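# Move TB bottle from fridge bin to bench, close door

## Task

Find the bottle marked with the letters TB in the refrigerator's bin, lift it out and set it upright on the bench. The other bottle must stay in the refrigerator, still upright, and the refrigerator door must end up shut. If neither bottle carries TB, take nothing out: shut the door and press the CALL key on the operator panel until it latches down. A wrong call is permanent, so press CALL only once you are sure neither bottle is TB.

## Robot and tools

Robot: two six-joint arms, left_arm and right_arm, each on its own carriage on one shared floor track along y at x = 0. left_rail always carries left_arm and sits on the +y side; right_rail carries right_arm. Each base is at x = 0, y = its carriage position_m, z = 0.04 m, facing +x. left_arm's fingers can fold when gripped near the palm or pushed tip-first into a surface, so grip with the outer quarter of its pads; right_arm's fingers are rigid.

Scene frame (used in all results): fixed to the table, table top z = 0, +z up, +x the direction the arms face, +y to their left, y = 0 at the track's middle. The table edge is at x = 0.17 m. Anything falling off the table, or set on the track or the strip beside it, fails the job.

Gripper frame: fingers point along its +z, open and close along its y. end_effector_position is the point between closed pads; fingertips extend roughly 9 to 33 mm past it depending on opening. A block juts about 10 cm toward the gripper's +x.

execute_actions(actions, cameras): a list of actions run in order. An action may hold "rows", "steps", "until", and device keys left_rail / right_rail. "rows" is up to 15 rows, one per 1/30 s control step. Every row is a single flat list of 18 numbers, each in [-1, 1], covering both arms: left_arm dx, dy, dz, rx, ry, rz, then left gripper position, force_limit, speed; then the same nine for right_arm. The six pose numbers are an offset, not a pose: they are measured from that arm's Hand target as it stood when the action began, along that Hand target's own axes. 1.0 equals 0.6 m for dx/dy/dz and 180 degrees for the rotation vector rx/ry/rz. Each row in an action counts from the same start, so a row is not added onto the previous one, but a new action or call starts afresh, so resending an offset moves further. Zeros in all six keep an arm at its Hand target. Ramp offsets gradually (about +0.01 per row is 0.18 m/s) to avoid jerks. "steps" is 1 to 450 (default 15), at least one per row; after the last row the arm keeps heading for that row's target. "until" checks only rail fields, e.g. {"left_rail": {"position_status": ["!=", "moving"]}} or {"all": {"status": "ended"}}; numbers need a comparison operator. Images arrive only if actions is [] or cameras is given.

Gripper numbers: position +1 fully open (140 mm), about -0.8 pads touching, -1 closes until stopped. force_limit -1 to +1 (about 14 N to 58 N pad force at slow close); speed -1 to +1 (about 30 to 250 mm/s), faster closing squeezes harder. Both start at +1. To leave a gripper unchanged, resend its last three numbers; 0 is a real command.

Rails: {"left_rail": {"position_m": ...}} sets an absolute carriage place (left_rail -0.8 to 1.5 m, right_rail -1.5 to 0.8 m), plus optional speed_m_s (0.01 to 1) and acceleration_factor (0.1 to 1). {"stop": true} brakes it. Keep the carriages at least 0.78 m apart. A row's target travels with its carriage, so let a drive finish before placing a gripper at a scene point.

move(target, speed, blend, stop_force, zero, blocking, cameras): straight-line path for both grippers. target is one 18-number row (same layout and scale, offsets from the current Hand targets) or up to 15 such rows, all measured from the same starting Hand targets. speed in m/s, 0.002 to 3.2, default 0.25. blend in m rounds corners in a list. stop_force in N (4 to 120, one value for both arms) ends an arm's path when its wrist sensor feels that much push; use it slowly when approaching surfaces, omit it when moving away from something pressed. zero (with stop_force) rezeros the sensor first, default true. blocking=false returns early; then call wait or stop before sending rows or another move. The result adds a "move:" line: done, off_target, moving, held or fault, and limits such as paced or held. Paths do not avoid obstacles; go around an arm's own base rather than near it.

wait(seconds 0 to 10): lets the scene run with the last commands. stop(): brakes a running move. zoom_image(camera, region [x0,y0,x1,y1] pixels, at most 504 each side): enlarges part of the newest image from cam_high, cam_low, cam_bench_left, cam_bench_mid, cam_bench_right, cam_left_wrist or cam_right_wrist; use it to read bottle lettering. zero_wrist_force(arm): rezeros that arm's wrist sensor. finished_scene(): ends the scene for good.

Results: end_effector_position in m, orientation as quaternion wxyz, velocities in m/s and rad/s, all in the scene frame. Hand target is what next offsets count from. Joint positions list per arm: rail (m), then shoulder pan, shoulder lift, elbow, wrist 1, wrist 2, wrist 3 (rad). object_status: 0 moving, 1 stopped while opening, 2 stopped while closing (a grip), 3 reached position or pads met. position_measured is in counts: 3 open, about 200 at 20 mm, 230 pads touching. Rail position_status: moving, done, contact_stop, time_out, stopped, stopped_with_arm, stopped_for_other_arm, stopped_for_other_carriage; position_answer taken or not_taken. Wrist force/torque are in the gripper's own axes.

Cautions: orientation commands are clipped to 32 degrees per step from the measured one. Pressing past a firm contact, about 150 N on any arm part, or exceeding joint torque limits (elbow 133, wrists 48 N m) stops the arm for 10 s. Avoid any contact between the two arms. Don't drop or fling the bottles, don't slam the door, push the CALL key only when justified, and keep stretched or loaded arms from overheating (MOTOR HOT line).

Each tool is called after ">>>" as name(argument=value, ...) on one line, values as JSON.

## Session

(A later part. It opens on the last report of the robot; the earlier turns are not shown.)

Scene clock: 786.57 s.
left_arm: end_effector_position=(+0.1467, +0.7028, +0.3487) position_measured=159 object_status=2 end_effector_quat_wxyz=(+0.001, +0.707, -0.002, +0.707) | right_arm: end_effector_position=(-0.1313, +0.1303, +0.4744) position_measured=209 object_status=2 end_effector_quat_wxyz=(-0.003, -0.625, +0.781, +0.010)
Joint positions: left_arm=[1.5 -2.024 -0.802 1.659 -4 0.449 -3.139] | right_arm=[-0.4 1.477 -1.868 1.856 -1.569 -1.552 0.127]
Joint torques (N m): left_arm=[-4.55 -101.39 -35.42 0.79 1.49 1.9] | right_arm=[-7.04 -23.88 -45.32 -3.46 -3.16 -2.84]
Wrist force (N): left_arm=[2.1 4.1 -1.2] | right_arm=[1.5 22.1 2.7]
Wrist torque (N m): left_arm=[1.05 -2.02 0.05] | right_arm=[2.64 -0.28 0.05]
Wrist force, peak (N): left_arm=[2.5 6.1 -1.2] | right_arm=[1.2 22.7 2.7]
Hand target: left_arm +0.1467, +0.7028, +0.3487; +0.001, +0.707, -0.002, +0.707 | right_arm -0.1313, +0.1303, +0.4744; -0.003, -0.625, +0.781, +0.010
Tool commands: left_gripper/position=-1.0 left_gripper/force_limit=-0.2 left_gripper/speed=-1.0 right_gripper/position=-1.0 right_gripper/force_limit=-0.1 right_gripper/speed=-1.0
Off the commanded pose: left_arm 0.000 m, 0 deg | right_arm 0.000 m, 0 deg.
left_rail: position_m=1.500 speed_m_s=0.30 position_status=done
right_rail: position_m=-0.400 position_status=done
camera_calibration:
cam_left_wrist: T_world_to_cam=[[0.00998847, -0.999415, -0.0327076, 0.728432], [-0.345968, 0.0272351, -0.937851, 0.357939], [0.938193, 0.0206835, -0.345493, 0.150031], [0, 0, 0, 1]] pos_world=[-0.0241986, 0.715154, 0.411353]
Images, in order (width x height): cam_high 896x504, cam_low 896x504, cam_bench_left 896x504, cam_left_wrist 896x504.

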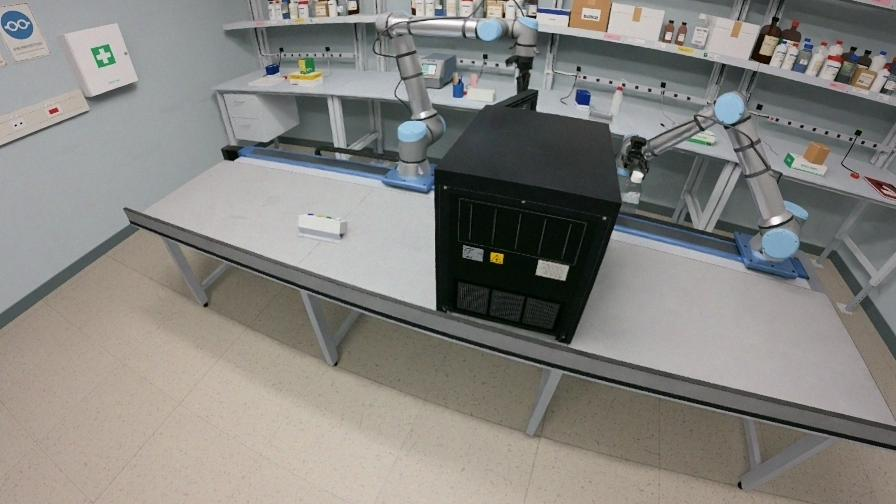

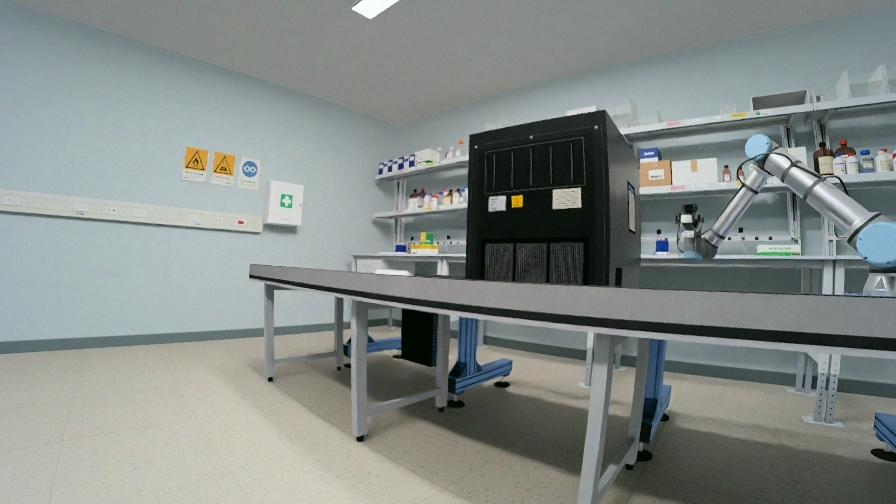

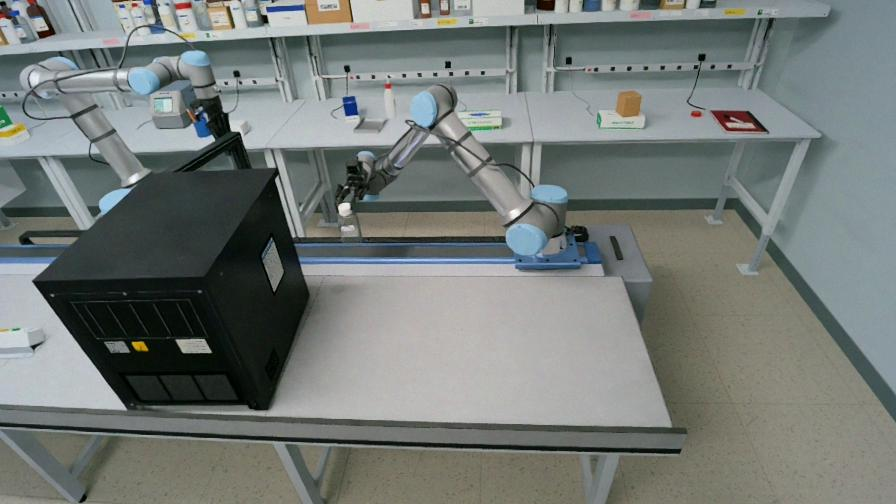

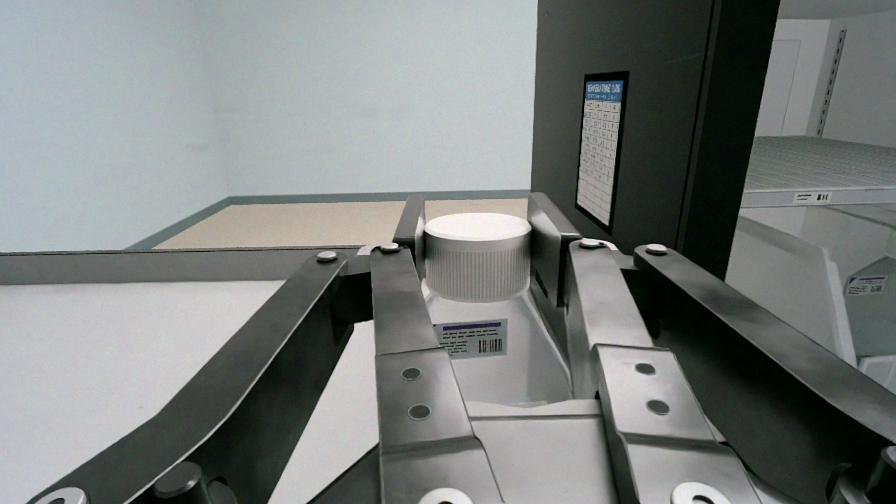

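>>> move(target=[[-0.05,0,0.45,0,0,0,-1,-0.2,-1,0,0,0,0,0,0,-1,-0.1,-1],[-0.248,0,0.589,0,0,0,-1,-0.2,-1,0,0,0,0,0,0,-1,-0.1,-1]], speed=0.2, blend=[0.05,0])

>>> move(target=[-0.12,0,0,0,0,0,-1,-0.2,-1,0,0,0,0,0,0,-1,-0.1,-1], speed=0.025, stop_force=5, cameras=["cam_left_wrist","cam_bench_left","cam_bench_mid","cam_low"])

>>> zoom_image(camera="cam_bench_left", region=[280, 200, 480, 360])

Scene clock: 801.00 s.
left_arm: end_effector_position=(+0.4999, +0.7015, +0.1996) position_measured=159 object_status=2 end_effector_quat_wxyz=(+0.001, +0.707, -0.002, +0.707) | right_arm: end_effector_position=(-0.1313, +0.1303, +0.4744) position_measured=209 object_status=2 end_effector_quat_wxyz=(-0.003, -0.625, +0.781, +0.010)
Joint positions: left_arm=[1.5 -1.589 -0.613 1.654 -4.151 0.014 -3.172] | right_arm=[-0.4 1.477 -1.868 1.856 -1.569 -1.552 0.127]
Joint torques (N m): left_arm=[13.16 -87.13 -31.75 -3.18 -1.69 1.7] | right_arm=[-5.48 -24.34 -46.33 -3.43 -3.13 -2.55]
Wrist force (N): left_arm=[2.0 3.8 -1.3] | right_arm=[1.5 22.1 2.6]
Wrist torque (N m): left_arm=[0.96 -2.04 0.05] | right_arm=[2.64 -0.27 0.04]
Wrist force, peak (N): left_arm=[2.8 4.4 -3.1] | right_arm=[1.5 22.5 3.2]
Hand target: left_arm +0.5000, +0.7015, +0.1996; +0.001, +0.707, -0.002, +0.707 | right_arm -0.1313, +0.1303, +0.4744; -0.003, -0.625, +0.781, +0.010
Off the commanded pose: left_arm 0.000 m, 0 deg | right_arm 0.000 m, 0 deg.
left_rail: position_m=1.500 speed_m_s=0.30 position_status=done
right_rail: position_m=-0.400 position_status=done
move: done

Scene clock: 802.60 s.
left_arm: end_effector_position=(+0.5000, +0.7015, +0.1895) position_measured=159 object_status=2 end_effector_quat_wxyz=(+0.001, +0.707, -0.002, +0.707) | right_arm: end_effector_position=(-0.1313, +0.1303, +0.4744) position_measured=209 object_status=2 end_effector_quat_wxyz=(-0.003, -0.625, +0.781, +0.010)
Joint positions: left_arm=[1.5 -1.589 -0.599 1.651 -4.157 0.014 -3.177] | right_arm=[-0.4 1.477 -1.868 1.856 -1.569 -1.552 0.127]
Joint torques (N m): left_arm=[11.6 -116.66 -16.93 2.45 -1.37 2.27] | right_arm=[-5.71 -25.32 -45.42 -3.67 -2.83 -2.43]
Wrist force (N): left_arm=[1.7 4.0 -0.9] | right_arm=[1.6 22.2 2.6]
Wrist torque (N m): left_arm=[1.00 -1.95 0.14] | right_arm=[2.65 -0.31 0.04]
Wrist force, peak (N): left_arm=[2.5 4.1 -1.4] | right_arm=[1.0 22.7 2.6]
Hand target: left_arm +0.5000, +0.7015, +0.1895; +0.001, +0.707, -0.002, +0.707 (not the last commanded pose) | right_arm -0.1313, +0.1303, +0.4744; -0.003, -0.625, +0.781, +0.010
Off the commanded pose: left_arm 0.062 m, 0 deg | right_arm 0.000 m, 0 deg.
left_rail: position_m=1.500 speed_m_s=0.30 position_status=done
right_rail: position_m=-0.400 position_status=done
move: held (left_arm; a check stopped the path); limits=held
pose unreachable (left arm): on one or more control steps of this call, first in action 0 (counted from 0), this arm could not follow its commanded pose, so it was not sent that pose on those steps. It may still have moved: this result reports where it is.
cause: moving toward the commanded pose would bring a part of the arm (just beyond joint 4 (elbow)) too close to the robot's own body.
camera_calibration:
cam_left_wrist: T_world_to_cam=[[0.010034, -0.999415, -0.0326932, 0.71837], [-0.344661, 0.0272347, -0.938332, 0.330238], [0.938673, 0.0206834, -0.344186, -0.236807], [0, 0, 0, 1]] pos_world=[0.328896, 0.713854, 0.251853]
Images, in order (width x height): cam_low 896x504, cam_bench_left 896x504, cam_bench_mid 896x504, cam_left_wrist 896x504.

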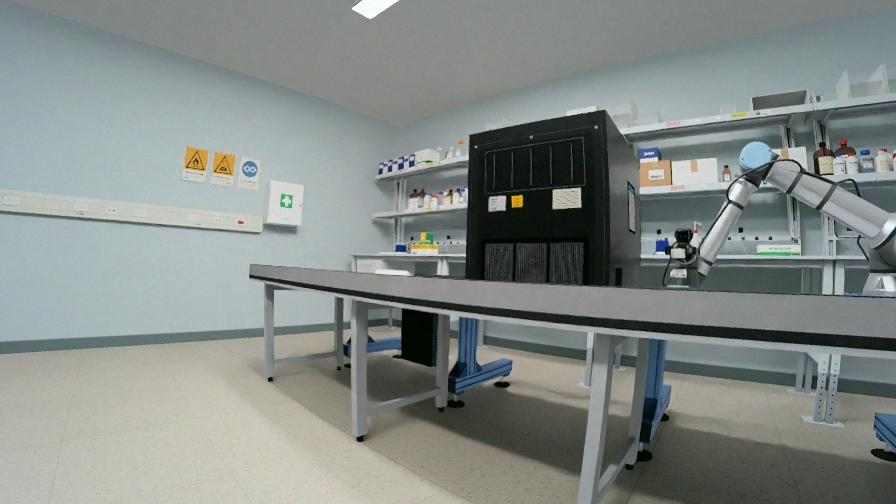

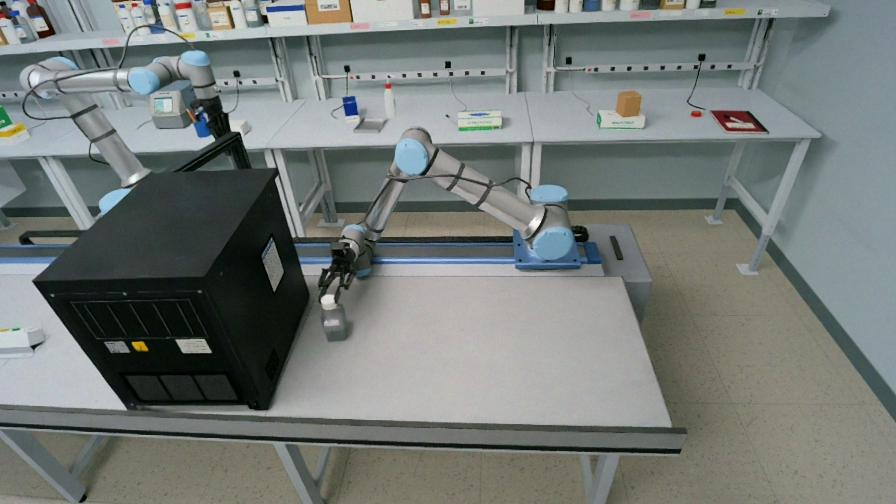

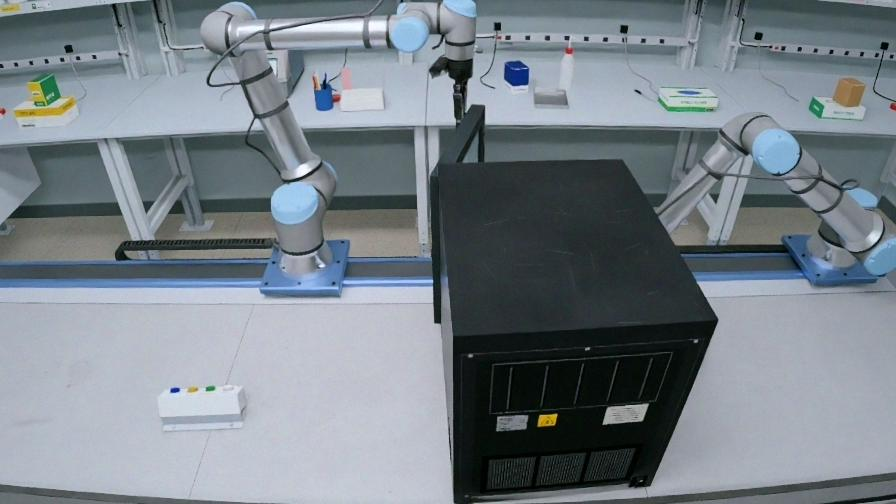

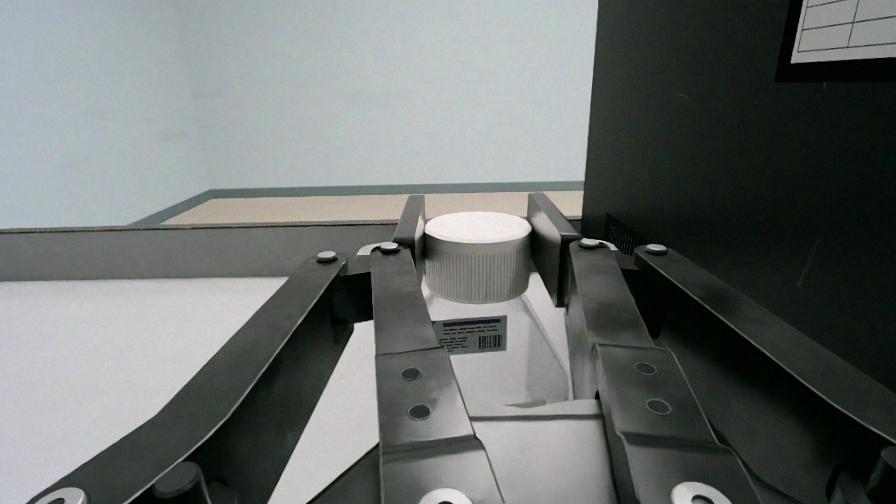

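Scaled by 2.520 from the camera's 896x504 image, which has a finer 1280x720 frame.

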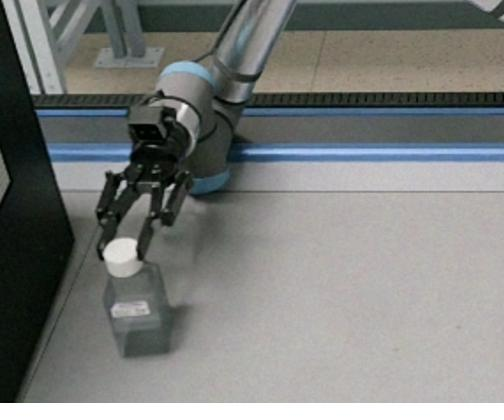

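>>> move(target=[[0.2175,-0.2475,0,0,0.0833,0,-1,-0.2,-1,0,0,0,0,0,0,-1,-0.1,-1],[0.2175,-0.2475,0.1667,-0.1381,0.082,-0.0181,-1,-0.2,-1,0,0,0,0,0,0,-1,-0.1,-1],[0.2175,-0.2475,0.1667,-0.1389,0,0,-1,-0.2,-1,0,0,0,0,0,0,-1,-0.1,-1]], speed=0.2, cameras=["cam_bench_left","cam_left_wrist"])

Scene clock: 846.27 s.
left_arm: end_effector_position=(+0.6005, +0.8494, +0.3202) position_measured=159 object_status=2 end_effector_quat_wxyz=(+0.154, +0.690, -0.155, +0.690) | right_arm: end_effector_position=(-0.1313, +0.1303, +0.4744) position_measured=209 object_status=2 end_effector_quat_wxyz=(-0.003, -0.625, +0.781, +0.010)
Joint positions: left_arm=[1.5 -1.349 -1.358 2.084 -0.727 0.663 -6.282] | right_arm=[-0.4 1.477 -1.868 1.856 -1.569 -1.552 0.127]
Joint torques (N m): left_arm=[9.88 -75.74 -46.4 0.37 2.59 -1.66] | right_arm=[-3.56 -24.36 -46.68 -3.39 -3.27 -2.65]
Wrist force (N): left_arm=[2.0 3.9 -1.5] | right_arm=[1.3 22.6 2.9]
Wrist torque (N m): left_arm=[1.01 -1.98 0.30] | right_arm=[2.74 -0.23 0.05]
Wrist force, peak (N): left_arm=[2.3 4.8 -3.1] | right_arm=[1.4 22.7 2.7]
Hand target: left_arm +0.6005, +0.8494, +0.3202; +0.154, +0.690, -0.155, +0.690 | right_arm -0.1313, +0.1303, +0.4744; -0.003, -0.625, +0.781, +0.010
Off the commanded pose: left_arm 0.000 m, 0 deg | right_arm 0.000 m, 0 deg.
left_rail: position_m=1.500 speed_m_s=0.30 position_status=done
right_rail: position_m=-0.400 position_status=done
move: done
camera_calibration:
cam_left_wrist: T_world_to_cam=[[-0.413283, -0.91001, -0.0328344, 1.04779], [-0.301082, 0.170589, -0.938216, 0.335591], [0.859387, -0.377863, -0.344489, 0.0969341], [0, 0, 0, 1]] pos_world=[0.450772, 0.932882, 0.382653]
Images, in order (width x height): cam_bench_left 896x504, cam_left_wrist 896x504.

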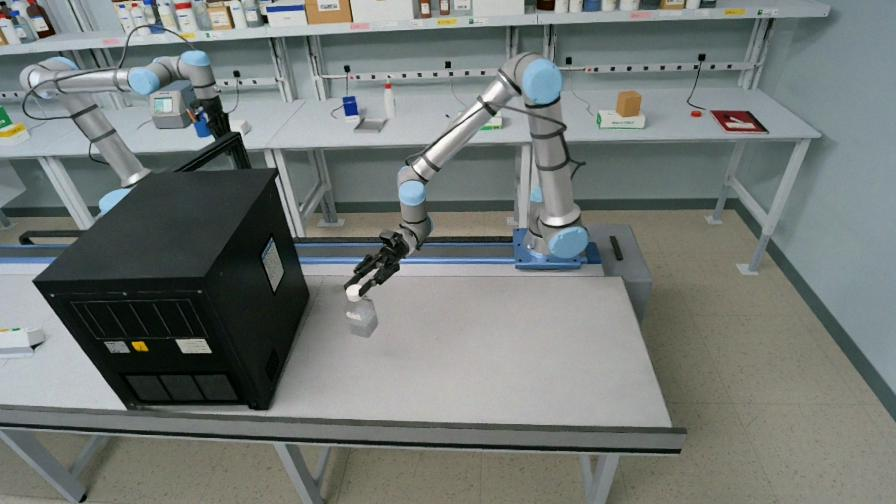

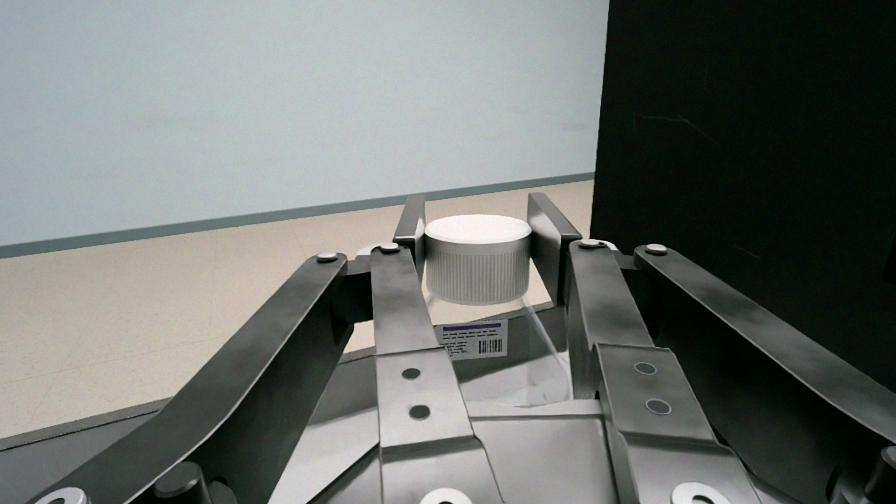

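>>> move(target=[-0.225,0,0,0,0,0,-1,-0.2,-1,0,0,0,0,0,0,-1,-0.1,-1], speed=0.12)

>>> move(target=[-0.08,0,0,0,0,0,-1,-0.2,-1,0,0,0,0,0,0,-1,-0.1,-1], speed=0.015, stop_force=5, cameras=["cam_left_wrist","cam_bench_left"])

>>> zoom_image(camera="cam_bench_left", region=[300, 230, 450, 370])

Scene clock: 858.10 s.
left_arm: end_effector_position=(+0.6006, +0.8496, +0.1854) position_measured=159 object_status=2 end_effector_quat_wxyz=(+0.154, +0.690, -0.155, +0.690) | right_arm: end_effector_position=(-0.1313, +0.1303, +0.4744) position_measured=209 object_status=2 end_effector_quat_wxyz=(-0.003, -0.625, +0.781, +0.010)
Joint positions: left_arm=[1.5 -1.349 -1.162 2.152 -0.99 0.663 -6.282] | right_arm=[-0.4 1.477 -1.868 1.856 -1.569 -1.552 0.127]
Joint torques (N m): left_arm=[10.52 -55.76 -22.41 -6.21 2.24 2.02] | right_arm=[-0.37 -22.82 -46.45 -3.66 -3.15 -2.56]
Wrist force (N): left_arm=[2.2 3.8 -1.5] | right_arm=[1.3 22.3 2.5]
Wrist torque (N m): left_arm=[0.96 -2.02 0.05] | right_arm=[2.67 -0.23 0.04]
Wrist force, peak (N): left_arm=[4.5 4.1 -1.2] | right_arm=[1.2 22.6 2.6]
Hand target: left_arm +0.6006, +0.8496, +0.1852; +0.154, +0.690, -0.155, +0.690 | right_arm -0.1313, +0.1303, +0.4744; -0.003, -0.625, +0.781, +0.010
Off the commanded pose: left_arm 0.000 m, 0 deg | right_arm 0.000 m, 0 deg.
left_rail: position_m=1.500 speed_m_s=0.30 position_status=done
right_rail: position_m=-0.400 position_status=done
move: done

Scene clock: 859.93 s.
left_arm: end_effector_position=(+0.6006, +0.8496, +0.1788) position_measured=159 object_status=2 end_effector_quat_wxyz=(+0.154, +0.690, -0.155, +0.690) | right_arm: end_effector_position=(-0.1313, +0.1303, +0.4744) position_measured=209 object_status=2 end_effector_quat_wxyz=(-0.003, -0.625, +0.781, +0.010)
Joint positions: left_arm=[1.5 -1.349 -1.152 2.154 -1.002 0.663 -6.282] | right_arm=[-0.4 1.477 -1.868 1.856 -1.569 -1.552 0.127]
Joint torques (N m): left_arm=[-0.39 -80.22 -35.23 -0.25 1.68 0] | right_arm=[-3.89 -23.8 -46.47 -3.52 -3.44 -2.46]
Wrist force (N): left_arm=[2.1 3.9 -1.5] | right_arm=[1.5 21.8 2.9]
Wrist torque (N m): left_arm=[0.99 -2.02 0.06] | right_arm=[2.56 -0.28 0.05]
Wrist force, peak (N): left_arm=[13.9 2.3 -3.5] | right_arm=[1.6 22.6 2.4]
Hand target: left_arm +0.6006, +0.8496, +0.1788; +0.154, +0.690, -0.155, +0.690 (not the last commanded pose) | right_arm -0.1313, +0.1303, +0.4744; -0.003, -0.625, +0.781, +0.010
Off the commanded pose: left_arm 0.042 m, 0 deg | right_arm 0.000 m, 0 deg.
left_rail: position_m=1.500 speed_m_s=0.30 position_status=done
right_rail: position_m=-0.400 position_status=done
move: contact (left_arm)
camera_calibration:
cam_left_wrist: T_world_to_cam=[[-0.413345, -0.909981, -0.0328738, 1.04338], [-0.301324, 0.170762, -0.938107, 0.202845], [0.859273, -0.377857, -0.344782, 0.048328], [0, 0, 0, 1]] pos_world=[0.450873, 0.933082, 0.241253]
Images, in order (width x height): cam_bench_left 896x504, cam_left_wrist 896x504.

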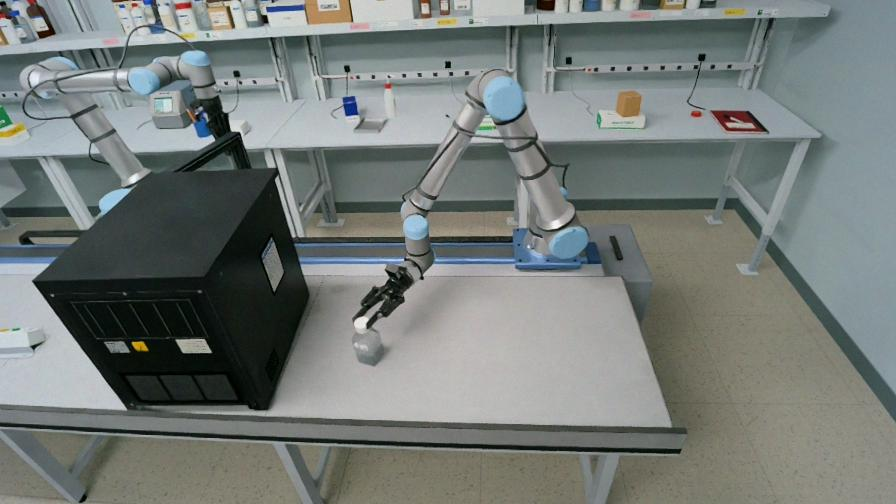

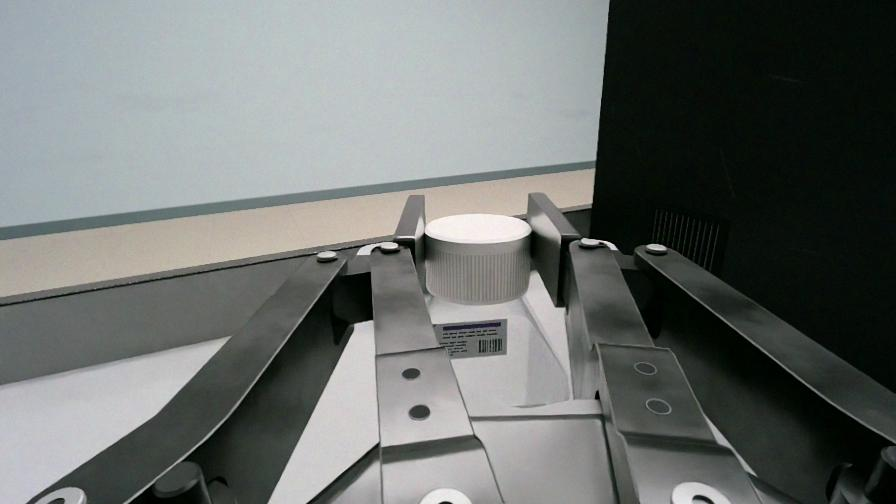

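Scaled by 3.360 from the camera's 896x504 image, which has a finer 1280x720 frame.

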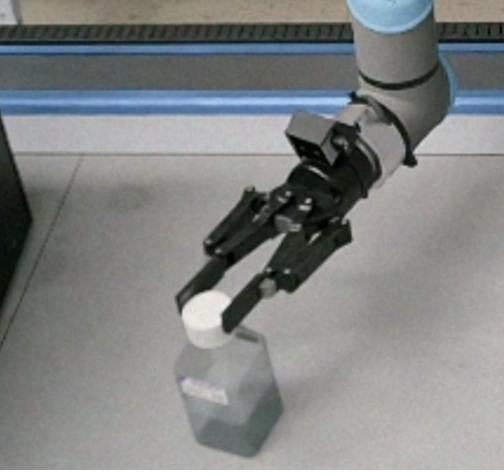

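>>> move(target=[-0.01,0,0,0,0,0,-1,-0.2,-1,0,0,0,0,0,0,-1,-0.1,-1], speed=0.01, stop_force=9)

>>> move(target=[0,0,0,0,0,0,-0.055,-0.2,-1,0,0,0,0,0,0,-1,-0.1,-1], cameras=["cam_left_wrist","cam_bench_left"])

>>> zoom_image(camera="cam_bench_left", region=[300, 230, 450, 370])

Scene clock: 868.33 s.
left_arm: end_effector_position=(+0.6006, +0.8495, +0.1783) position_measured=159 object_status=2 end_effector_quat_wxyz=(+0.154, +0.690, -0.155, +0.690) | right_arm: end_effector_position=(-0.1313, +0.1303, +0.4744) position_measured=209 object_status=2 end_effector_quat_wxyz=(-0.003, -0.625, +0.781, +0.010)
Joint positions: left_arm=[1.5 -1.349 -1.151 2.154 -1.004 0.663 -6.282] | right_arm=[-0.4 1.477 -1.868 1.856 -1.569 -1.552 0.127]
Joint torques (N m): left_arm=[-8.05 -77.71 -19.91 1.17 -1.12 0.17] | right_arm=[-1.26 -21.27 -45.8 -3.51 -3.18 -2.42]
Wrist force (N): left_arm=[8.3 3.2 -2.4] | right_arm=[1.1 22.0 2.6]
Wrist torque (N m): left_arm=[0.98 -1.91 0.03] | right_arm=[2.61 -0.19 0.05]
Wrist force, peak (N): left_arm=[14.6 2.0 -3.6] | right_arm=[1.2 22.7 2.8]
Hand target: left_arm +0.6006, +0.8495, +0.1783; +0.154, +0.690, -0.155, +0.690 (not the last commanded pose) | right_arm -0.1313, +0.1303, +0.4744; -0.003, -0.625, +0.781, +0.010
Off the commanded pose: left_arm 0.006 m, 0 deg | right_arm 0.000 m, 0 deg.
left_rail: position_m=1.500 speed_m_s=0.30 position_status=done
right_rail: position_m=-0.400 position_status=done
move: contact (left_arm)

Scene clock: 869.10 s.
left_arm: end_effector_position=(+0.6006, +0.8495, +0.1783) position_measured=136 object_status=0 end_effector_quat_wxyz=(+0.154, +0.690, -0.155, +0.690) | right_arm: end_effector_position=(-0.1313, +0.1303, +0.4744) position_measured=209 object_status=2 end_effector_quat_wxyz=(-0.003, -0.625, +0.781, +0.010)
Joint positions: left_arm=[1.5 -1.349 -1.151 2.154 -1.004 0.663 -6.282] | right_arm=[-0.4 1.477 -1.868 1.856 -1.569 -1.552 0.127]
Joint torques (N m): left_arm=[-9.75 -79.45 -22.95 -1.01 -1.09 0.08] | right_arm=[-1.68 -23.22 -46.51 -3.39 -3.52 -2.73]
Wrist force (N): left_arm=[6.1 3.6 -1.2] | right_arm=[1.3 22.2 2.6]
Wrist torque (N m): left_arm=[0.93 -2.00 0.05] | right_arm=[2.65 -0.22 0.04]
Wrist force, peak (N): left_arm=[8.4 3.0 -2.4] | right_arm=[1.0 22.4 2.8]
Hand target: left_arm +0.6006, +0.8495, +0.1783; +0.154, +0.690, -0.155, +0.690 | right_arm -0.1313, +0.1303, +0.4744; -0.003, -0.625, +0.781, +0.010
Off the commanded pose: left_arm 0.000 m, 0 deg | right_arm 0.000 m, 0 deg.
left_rail: position_m=1.500 speed_m_s=0.30 position_status=done
right_rail: position_m=-0.400 position_status=done
move: done
camera_calibration:
cam_left_wrist: T_world_to_cam=[[-0.413378, -0.909972, -0.0327099, 1.04325], [-0.301289, 0.170591, -0.938149, 0.202641], [0.859269, -0.377955, -0.344683, 0.0482221], [0, 0, 0, 1]] pos_world=[0.450873, 0.932982, 0.240853]
Images, in order (width x height): cam_bench_left 896x504, cam_left_wrist 896x504.

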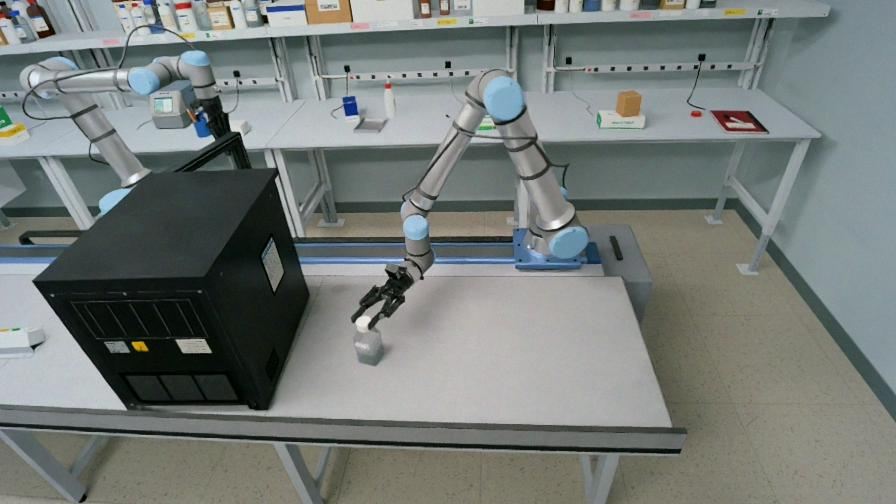

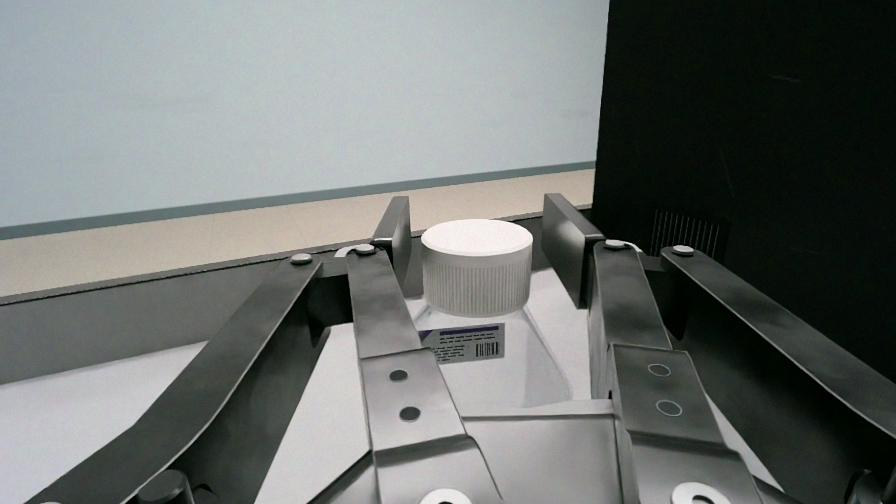

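Scaled by 3.360 from the camera's 896x504 image, which has a finer 1280x720 frame.

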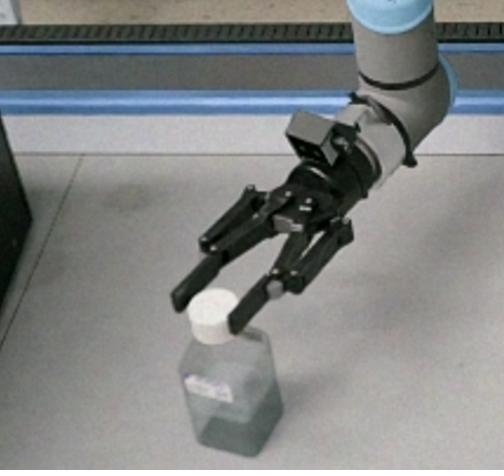

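>>> move(target=[[0,0,-0.11,0,0,0,-0.055,-0.2,-1,-0.0727,0.0043,0,0,0,0.0333,-1,-0.1,-1],[0,0,-0.22,0,0,0,-0.055,-0.2,-1,-0.1453,0.001,0,0,0,0.0667,-1,-0.1,-1],[0,0,-0.33,0,0,0,-0.055,-0.2,-1,-0.2173,-0.0098,0,0,0,0.1,-1,-0.1,-1]], speed=0.1, blend=[0.008,0.008,0], cameras=["cam_left_wrist","cam_right_wrist"])

Scene clock: 890.23 s.
left_arm: end_effector_position=(+0.4217, +0.9339, +0.1783) position_measured=136 object_status=3 end_effector_quat_wxyz=(+0.154, +0.690, -0.155, +0.690) end_effector_velocity=(+0.000, +0.001, +0.000) end_effector_angular_velocity=(+0.000, +0.000, +0.003) | right_arm: end_effector_position=(-0.0969, +0.2562, +0.4754) position_measured=209 object_status=2 end_effector_quat_wxyz=(-0.004, -0.495, +0.869, +0.010)
Joint positions: left_arm=[1.5 -1.718 -1.318 2.444 -1.126 0.293 -6.282] | right_arm=[-0.4 1.442 -1.663 1.691 -1.609 -1.552 0.406]
Joint velocities: left_arm=[0 -0.002 -0.001 0.001 -0.001 -0.006 0] | right_arm=[within noise]
Joint torques (N m): left_arm=[-11.12 -59.85 -14.63 -3.93 -1.96 1.79] | right_arm=[49.95 -47.66 -92.6 -24.3 39.1 3.19]
Wrist force (N): left_arm=[5.9 3.5 -1.4] | right_arm=[-10.3 -106.4 41.4]
Wrist torque (N m): left_arm=[0.92 -1.97 0.08] | right_arm=[0.22 -0.94 -0.49]
Wrist force, peak (N): left_arm=[6.6 4.1 -1.1] | right_arm=[-10.3 -106.4 41.4]
Hand target: left_arm +0.4215, +0.9339, +0.1783; +0.154, +0.690, -0.155, +0.690 | right_arm -0.0969, +0.2563, +0.4754; -0.004, -0.495, +0.869, +0.010
Off the commanded pose: left_arm 0.000 m, 0 deg | right_arm 0.000 m, 0 deg.
left_rail: position_m=1.500 speed_m_s=0.30 position_status=done
right_rail: position_m=-0.400 position_status=done
move: done
camera_calibration:
cam_left_wrist: T_world_to_cam=[[-0.413378, -0.909972, -0.0327099, 1.04609], [-0.301289, 0.170591, -0.938149, 0.134248], [0.859269, -0.377955, -0.344683, 0.23381], [0, 0, 0, 1]] pos_world=[0.271973, 1.01738, 0.240753]
cam_right_wrist: T_world_to_cam=[[-0.882736, 0.469133, 0.0262805, -0.214798], [0.44206, 0.810235, 0.384841, -0.356903], [0.159248, 0.35133, -0.922609, 0.547561], [0, 0, 0, 1]] pos_world=[-0.119036, 0.197569, 0.64818]
Images, in order (width x height): cam_left_wrist 896x504, cam_right_wrist 896x504.

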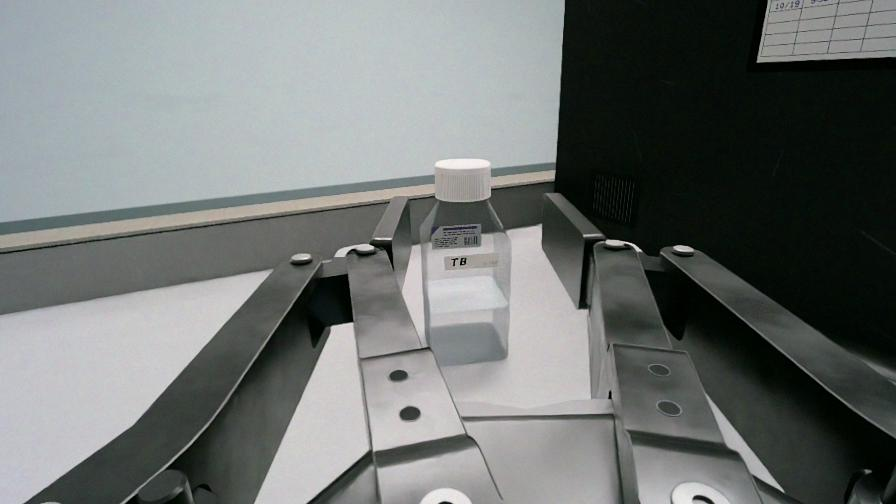

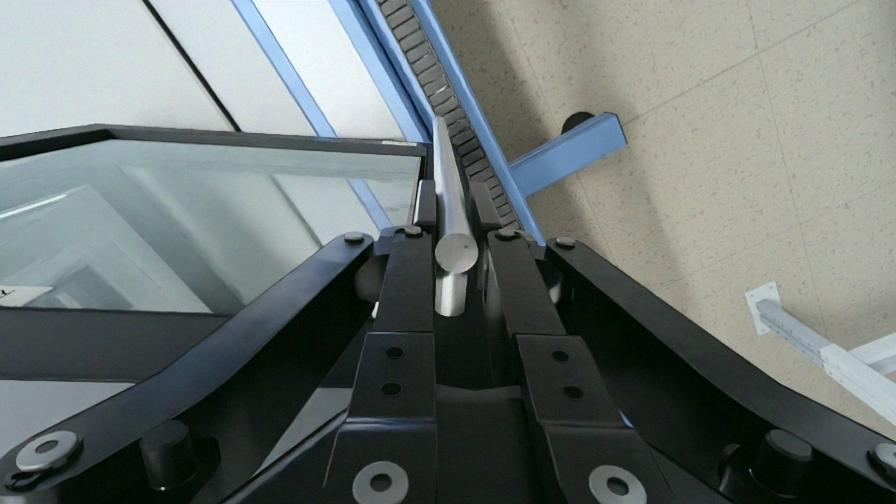

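>>> move(target=[[0,0,0,0,0,0,-0.055,-0.2,-1,-0.0735,-0.0028,0,0,0,0.0337,-1,-0.1,-1],[0,0,0,0,0,0,-0.055,-0.2,-1,-0.15,-0.0072,0,0,0,0.0692,-1,-0.1,-1],[0,0,0,0,0,0,-0.055,-0.2,-1,-0.2258,-0.0198,0,0,0,0.1047,-1,-0.1,-1]], speed=0.1, blend=[0.008,0.008,0])

Scene clock: 928.77 s.
left_arm: end_effector_position=(+0.4215, +0.9339, +0.1783) position_measured=136 object_status=3 end_effector_quat_wxyz=(+0.154, +0.690, -0.155, +0.690) | right_arm: end_effector_position=(-0.0177, +0.3665, +0.4754) position_measured=209 object_status=2 end_effector_quat_wxyz=(-0.006, -0.346, +0.938, +0.009)
Joint positions: left_arm=[1.5 -1.719 -1.318 2.444 -1.126 0.293 -6.282] | right_arm=[-0.4 1.356 -1.488 1.516 -1.608 -1.551 0.649]
Joint torques (N m): left_arm=[-10.48 -57.78 -14.44 -3.73 -1.84 1.99] | right_arm=[-2.21 -45.75 -63.2 -4.33 3.35 3.32]
Wrist force (N): left_arm=[5.8 3.6 -1.6] | right_arm=[-2.7 -16.8 12.2]
Wrist torque (N m): left_arm=[0.92 -1.96 0.08] | right_arm=[0.16 -0.87 -0.42]
Wrist force, peak (N): left_arm=[6.3 3.4 -1.4] | right_arm=[-9.9 -107.7 42.9]
Hand target: left_arm +0.4215, +0.9339, +0.1783; +0.154, +0.690, -0.155, +0.690 | right_arm -0.0176, +0.3667, +0.4754; -0.006, -0.346, +0.938, +0.009
Off the commanded pose: left_arm 0.000 m, 0 deg | right_arm 0.000 m, 0 deg.
left_rail: position_m=1.500 speed_m_s=0.30 position_status=done
right_rail: position_m=-0.400 position_status=done
move: done

>>> move(target=[[0,0,0,0,0,0,-0.055,-0.2,-1,-0.0767,0.0045,0,0,0,0.0355,-1,-0.1,-1],[0,0,0,0,0,0,-0.055,-0.2,-1,-0.1533,0.0012,0,0,0,0.071,-1,-0.1,-1],[0,0,0,0,0,0,-0.055,-0.2,-1,-0.2295,-0.0102,0,0,0,0.1064,-1,-0.1,-1],[0,0,0,0,0,0,-0.055,-0.2,-1,-0.3038,-0.0293,0,0,0,0.1419,-1,-0.1,-1],[0,0,0,0,0,0,-0.055,-0.2,-1,-0.3757,-0.0563,0,0,0,0.1774,-1,-0.1,-1],[0,0,0,0,0,0,-0.055,-0.2,-1,-0.4333,-0.0845,0,0,0,0.207,-1,-0.1,-1]], speed=0.1, blend=[0.008,0.008,0.008,0.008,0.008,0])

Scene clock: 946.03 s.
left_arm: end_effector_position=(+0.4215, +0.9339, +0.1783) position_measured=136 object_status=3 end_effector_quat_wxyz=(+0.154, +0.690, -0.155, +0.690) | right_arm: end_effector_position=(+0.2128, +0.4968, +0.4730) position_measured=209 object_status=2 end_effector_quat_wxyz=(-0.009, -0.028, +1.000, +0.007)
Joint positions: left_arm=[1.5 -1.719 -1.318 2.444 -1.126 0.293 -6.282] | right_arm=[-0.4 1.14 -1.219 1.189 -1.545 -1.549 1.083]
Joint torques (N m): left_arm=[-10.6 -50.28 -14.29 -4.06 -2.08 1.89] | right_arm=[-13.91 -41.93 -31.57 5.6 -6.12 1.44]
Wrist force (N): left_arm=[5.9 3.5 -1.2] | right_arm=[1.8 6.2 -31.0]
Wrist torque (N m): left_arm=[0.89 -1.97 0.08] | right_arm=[-0.09 0.17 -0.10]
Wrist force, peak (N): left_arm=[6.3 3.6 -1.6] | right_arm=[4.6 21.9 -40.1]
Hand target: left_arm +0.4215, +0.9339, +0.1783; +0.154, +0.690, -0.155, +0.690 | right_arm +0.2131, +0.4969, +0.4730; -0.009, -0.028, +1.000, +0.007
Off the commanded pose: left_arm 0.000 m, 0 deg | right_arm 0.000 m, 0 deg.
left_rail: position_m=1.500 speed_m_s=0.30 position_status=done
right_rail: position_m=-0.400 position_status=done
move: done

>>> move(target=[0,0,0,0,0,0,-0.055,-0.2,-1,-0.0415,0.0052,-0.0025,0,0,0,-1,-0.1,-1], speed=0.03, stop_force=30, cameras=["cam_right_wrist"])

Scene clock: 955.93 s.
left_arm: end_effector_position=(+0.4215, +0.9339, +0.1783) position_measured=136 object_status=3 end_effector_quat_wxyz=(+0.154, +0.690, -0.155, +0.690) | right_arm: end_effector_position=(+0.2378, +0.5014, +0.4742) position_measured=209 object_status=2 end_effector_quat_wxyz=(-0.009, -0.028, +1.000, +0.007)
Joint positions: left_arm=[1.5 -1.719 -1.318 2.444 -1.126 0.293 -6.282] | right_arm=[-0.4 1.117 -1.2 1.16 -1.535 -1.549 1.061]
Joint torques (N m): left_arm=[-8.87 -40.38 -14.58 -4.26 -1.93 1.71] | right_arm=[-27.02 -73.92 -51.97 0.86 -7.33 -3.19]
Wrist force (N): left_arm=[5.8 3.4 -1.4] | right_arm=[11.2 15.5 4.1]
Wrist torque (N m): left_arm=[0.88 -1.96 0.08] | right_arm=[0.05 0.46 0.20]
Wrist force, peak (N): left_arm=[6.0 3.8 -1.4] | right_arm=[1.5 6.6 -30.4]
Hand target: left_arm +0.4215, +0.9339, +0.1783; +0.154, +0.690, -0.155, +0.690 | right_arm +0.2378, +0.5014, +0.4742; -0.009, -0.028, +1.000, +0.007
Off the commanded pose: left_arm 0.000 m, 0 deg | right_arm 0.000 m, 0 deg.
left_rail: position_m=1.500 speed_m_s=0.30 position_status=done
right_rail: position_m=-0.400 position_status=done
move: done
camera_calibration:
cam_right_wrist: T_world_to_cam=[[-0.102437, 0.994553, 0.0192723, -0.480104], [0.925995, 0.0882622, 0.367074, -0.447676], [0.363373, 0.0554478, -0.929992, 0.510226], [0, 0, 0, 1]] pos_world=[0.179963, 0.488711, 0.648089]
Images, in order (width x height): cam_right_wrist 896x504.

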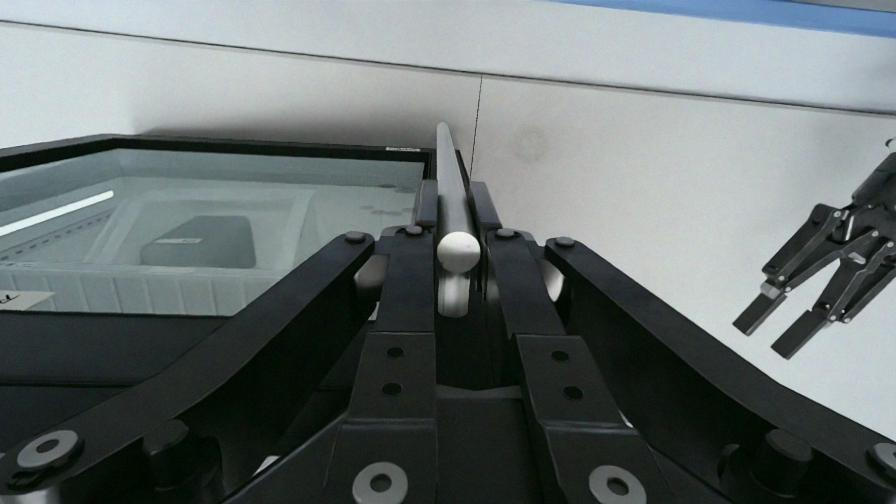

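>>> move(target=[0,0,0,0,0,0,-0.055,-0.2,-1,0,0,0,0,0,0,0.6,-0.1,-0.6])

>>> move(target=[0,0,0,0,0,0,-0.055,-0.2,-1,0.05,-0.05,-0.35,0,0,0,0.6,-0.1,-0.6], speed=0.2, cameras=["cam_right_wrist","cam_left_wrist","cam_bench_left","cam_bench_mid"])

>>> zoom_image(camera="cam_right_wrist", region=[200, 80, 640, 320])

Scene clock: 966.13 s.
left_arm: end_effector_position=(+0.4215, +0.9339, +0.1783) position_measured=136 object_status=3 end_effector_quat_wxyz=(+0.154, +0.690, -0.155, +0.690) | right_arm: end_effector_position=(+0.2378, +0.5014, +0.4742) position_measured=53 object_status=0 end_effector_quat_wxyz=(-0.009, -0.028, +1.000, +0.007)
Joint positions: left_arm=[1.5 -1.719 -1.318 2.444 -1.126 0.293 -6.282] | right_arm=[-0.4 1.117 -1.2 1.16 -1.535 -1.549 1.061]
Joint torques (N m): left_arm=[-11.03 -38.84 -14.51 -4.36 -2.35 1.61] | right_arm=[11.39 -75.67 -46.36 -4.1 3.44 -2.07]
Wrist force (N): left_arm=[5.8 3.7 -1.4] | right_arm=[1.2 -8.0 1.8]
Wrist torque (N m): left_arm=[0.94 -1.94 0.08] | right_arm=[-1.75 -0.22 0.04]
Wrist force, peak (N): left_arm=[6.1 3.7 -1.3] | right_arm=[11.4 15.9 3.9]
Hand target: left_arm +0.4215, +0.9339, +0.1783; +0.154, +0.690, -0.155, +0.690 | right_arm +0.2378, +0.5014, +0.4742; -0.009, -0.028, +1.000, +0.007
Off the commanded pose: left_arm 0.000 m, 0 deg | right_arm 0.000 m, 0 deg.
left_rail: position_m=1.500 speed_m_s=0.30 position_status=done
right_rail: position_m=-0.400 position_status=done
move: done

Scene clock: 968.00 s.
left_arm: end_effector_position=(+0.4215, +0.9339, +0.1783) position_measured=136 object_status=3 end_effector_quat_wxyz=(+0.154, +0.690, -0.155, +0.690) | right_arm: end_effector_position=(+0.2132, +0.4671, +0.6841) position_measured=53 object_status=3 end_effector_quat_wxyz=(-0.009, -0.028, +1.000, +0.007)
Joint positions: left_arm=[1.5 -1.719 -1.318 2.444 -1.126 0.293 -6.282] | right_arm=[-0.4 1.125 -1.181 0.754 -1.148 -1.549 1.069]
Joint torques (N m): left_arm=[-5.52 -36.19 -14.85 -4.16 -1.85 1.68] | right_arm=[14.94 -64.37 -51.02 -1.77 -3.73 2.41]
Wrist force (N): left_arm=[5.7 3.4 -1.4] | right_arm=[1.1 -8.0 1.5]
Wrist torque (N m): left_arm=[0.88 -1.93 0.08] | right_arm=[-1.75 -0.21 -0.16]
Wrist force, peak (N): left_arm=[6.1 3.7 -1.0] | right_arm=[1.4 -8.6 -0.3]
Hand target: left_arm +0.4215, +0.9339, +0.1783; +0.154, +0.690, -0.155, +0.690 | right_arm +0.2132, +0.4671, +0.6842; -0.009, -0.028, +1.000, +0.007
Off the commanded pose: left_arm 0.000 m, 0 deg | right_arm 0.000 m, 0 deg.
left_rail: position_m=1.500 speed_m_s=0.30 position_status=done
right_rail: position_m=-0.400 position_status=done
move: done
camera_calibration:
cam_left_wrist: T_world_to_cam=[[-0.413348, -0.909989, -0.0326246, 1.04609], [-0.301248, 0.170472, -0.938184, 0.134289], [0.859298, -0.377968, -0.344596, 0.234005], [0, 0, 0, 1]] pos_world=[0.271773, 1.01748, 0.240753]
cam_right_wrist: T_world_to_cam=[[-0.10248, 0.994547, 0.0193507, -0.452614], [0.925957, 0.0882682, 0.367168, -0.498995], [0.363458, 0.0555452, -0.929953, 0.716182], [0, 0, 0, 1]] pos_world=[0.155363, 0.454411, 0.857989]
Images, in order (width x height): cam_bench_left 896x504, cam_bench_mid 896x504, cam_left_wrist 896x504, cam_right_wrist 896x504.

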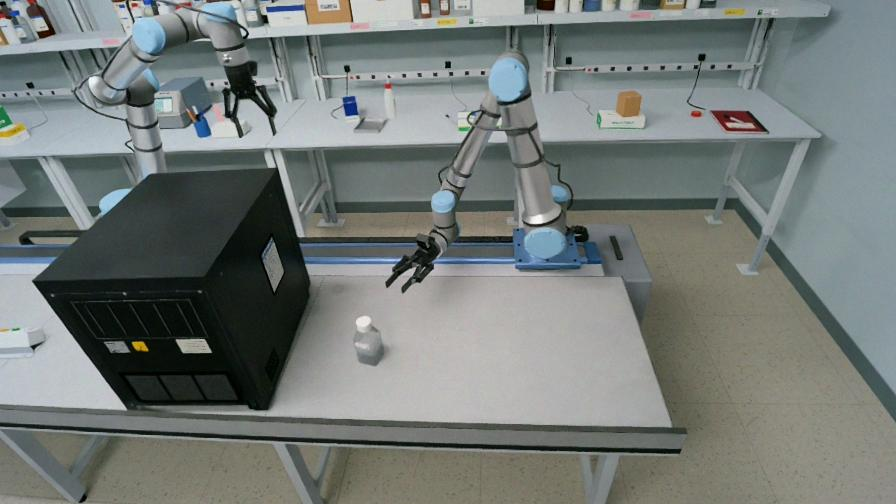

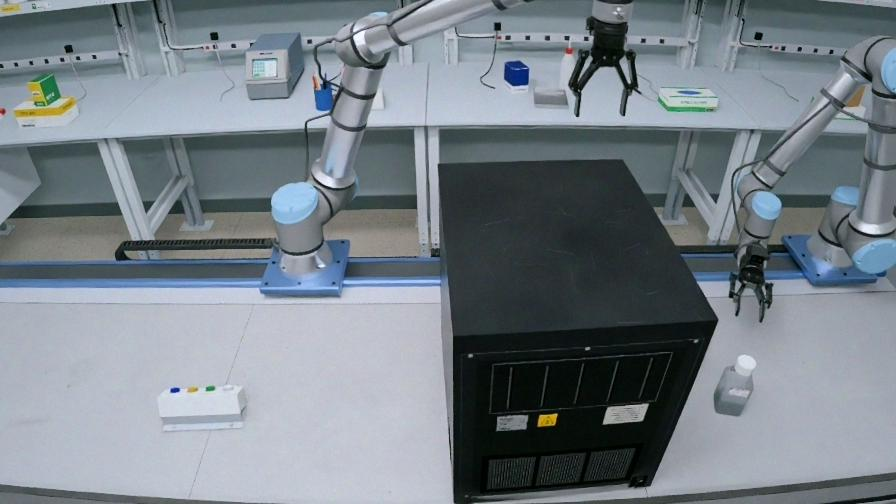

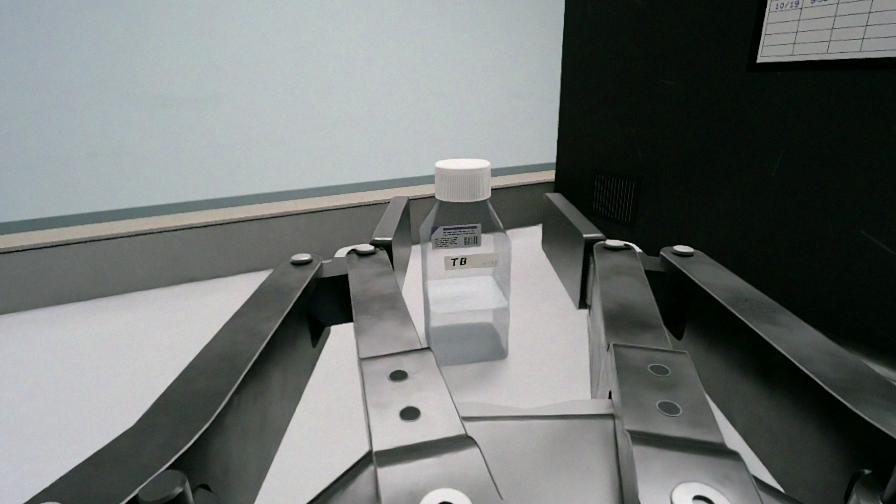

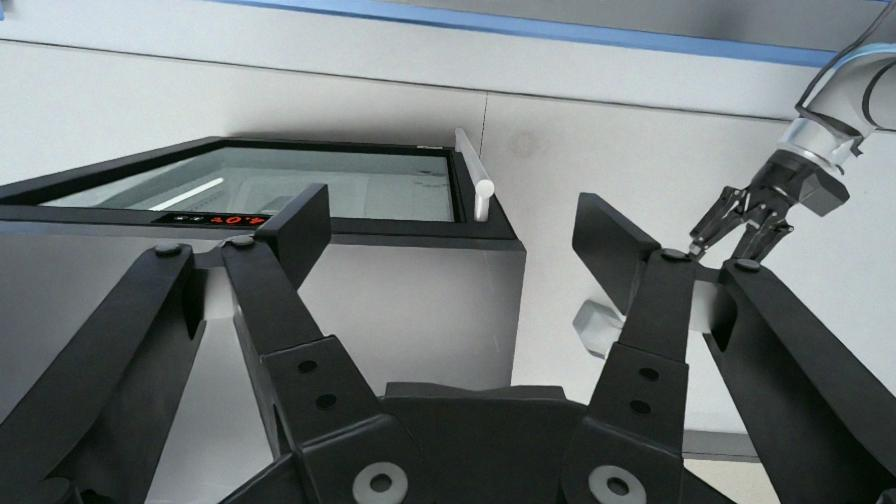

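Scaled by 1.145 from the camera's 896x504 image, which has a finer 1280x720 frame.

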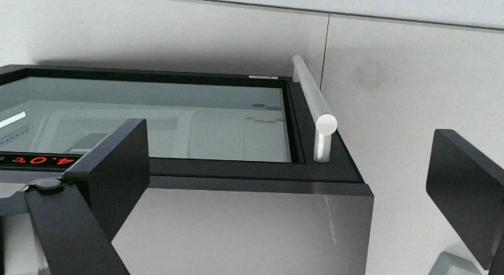

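>>> finished_scene()

The scene is finished: the task was done.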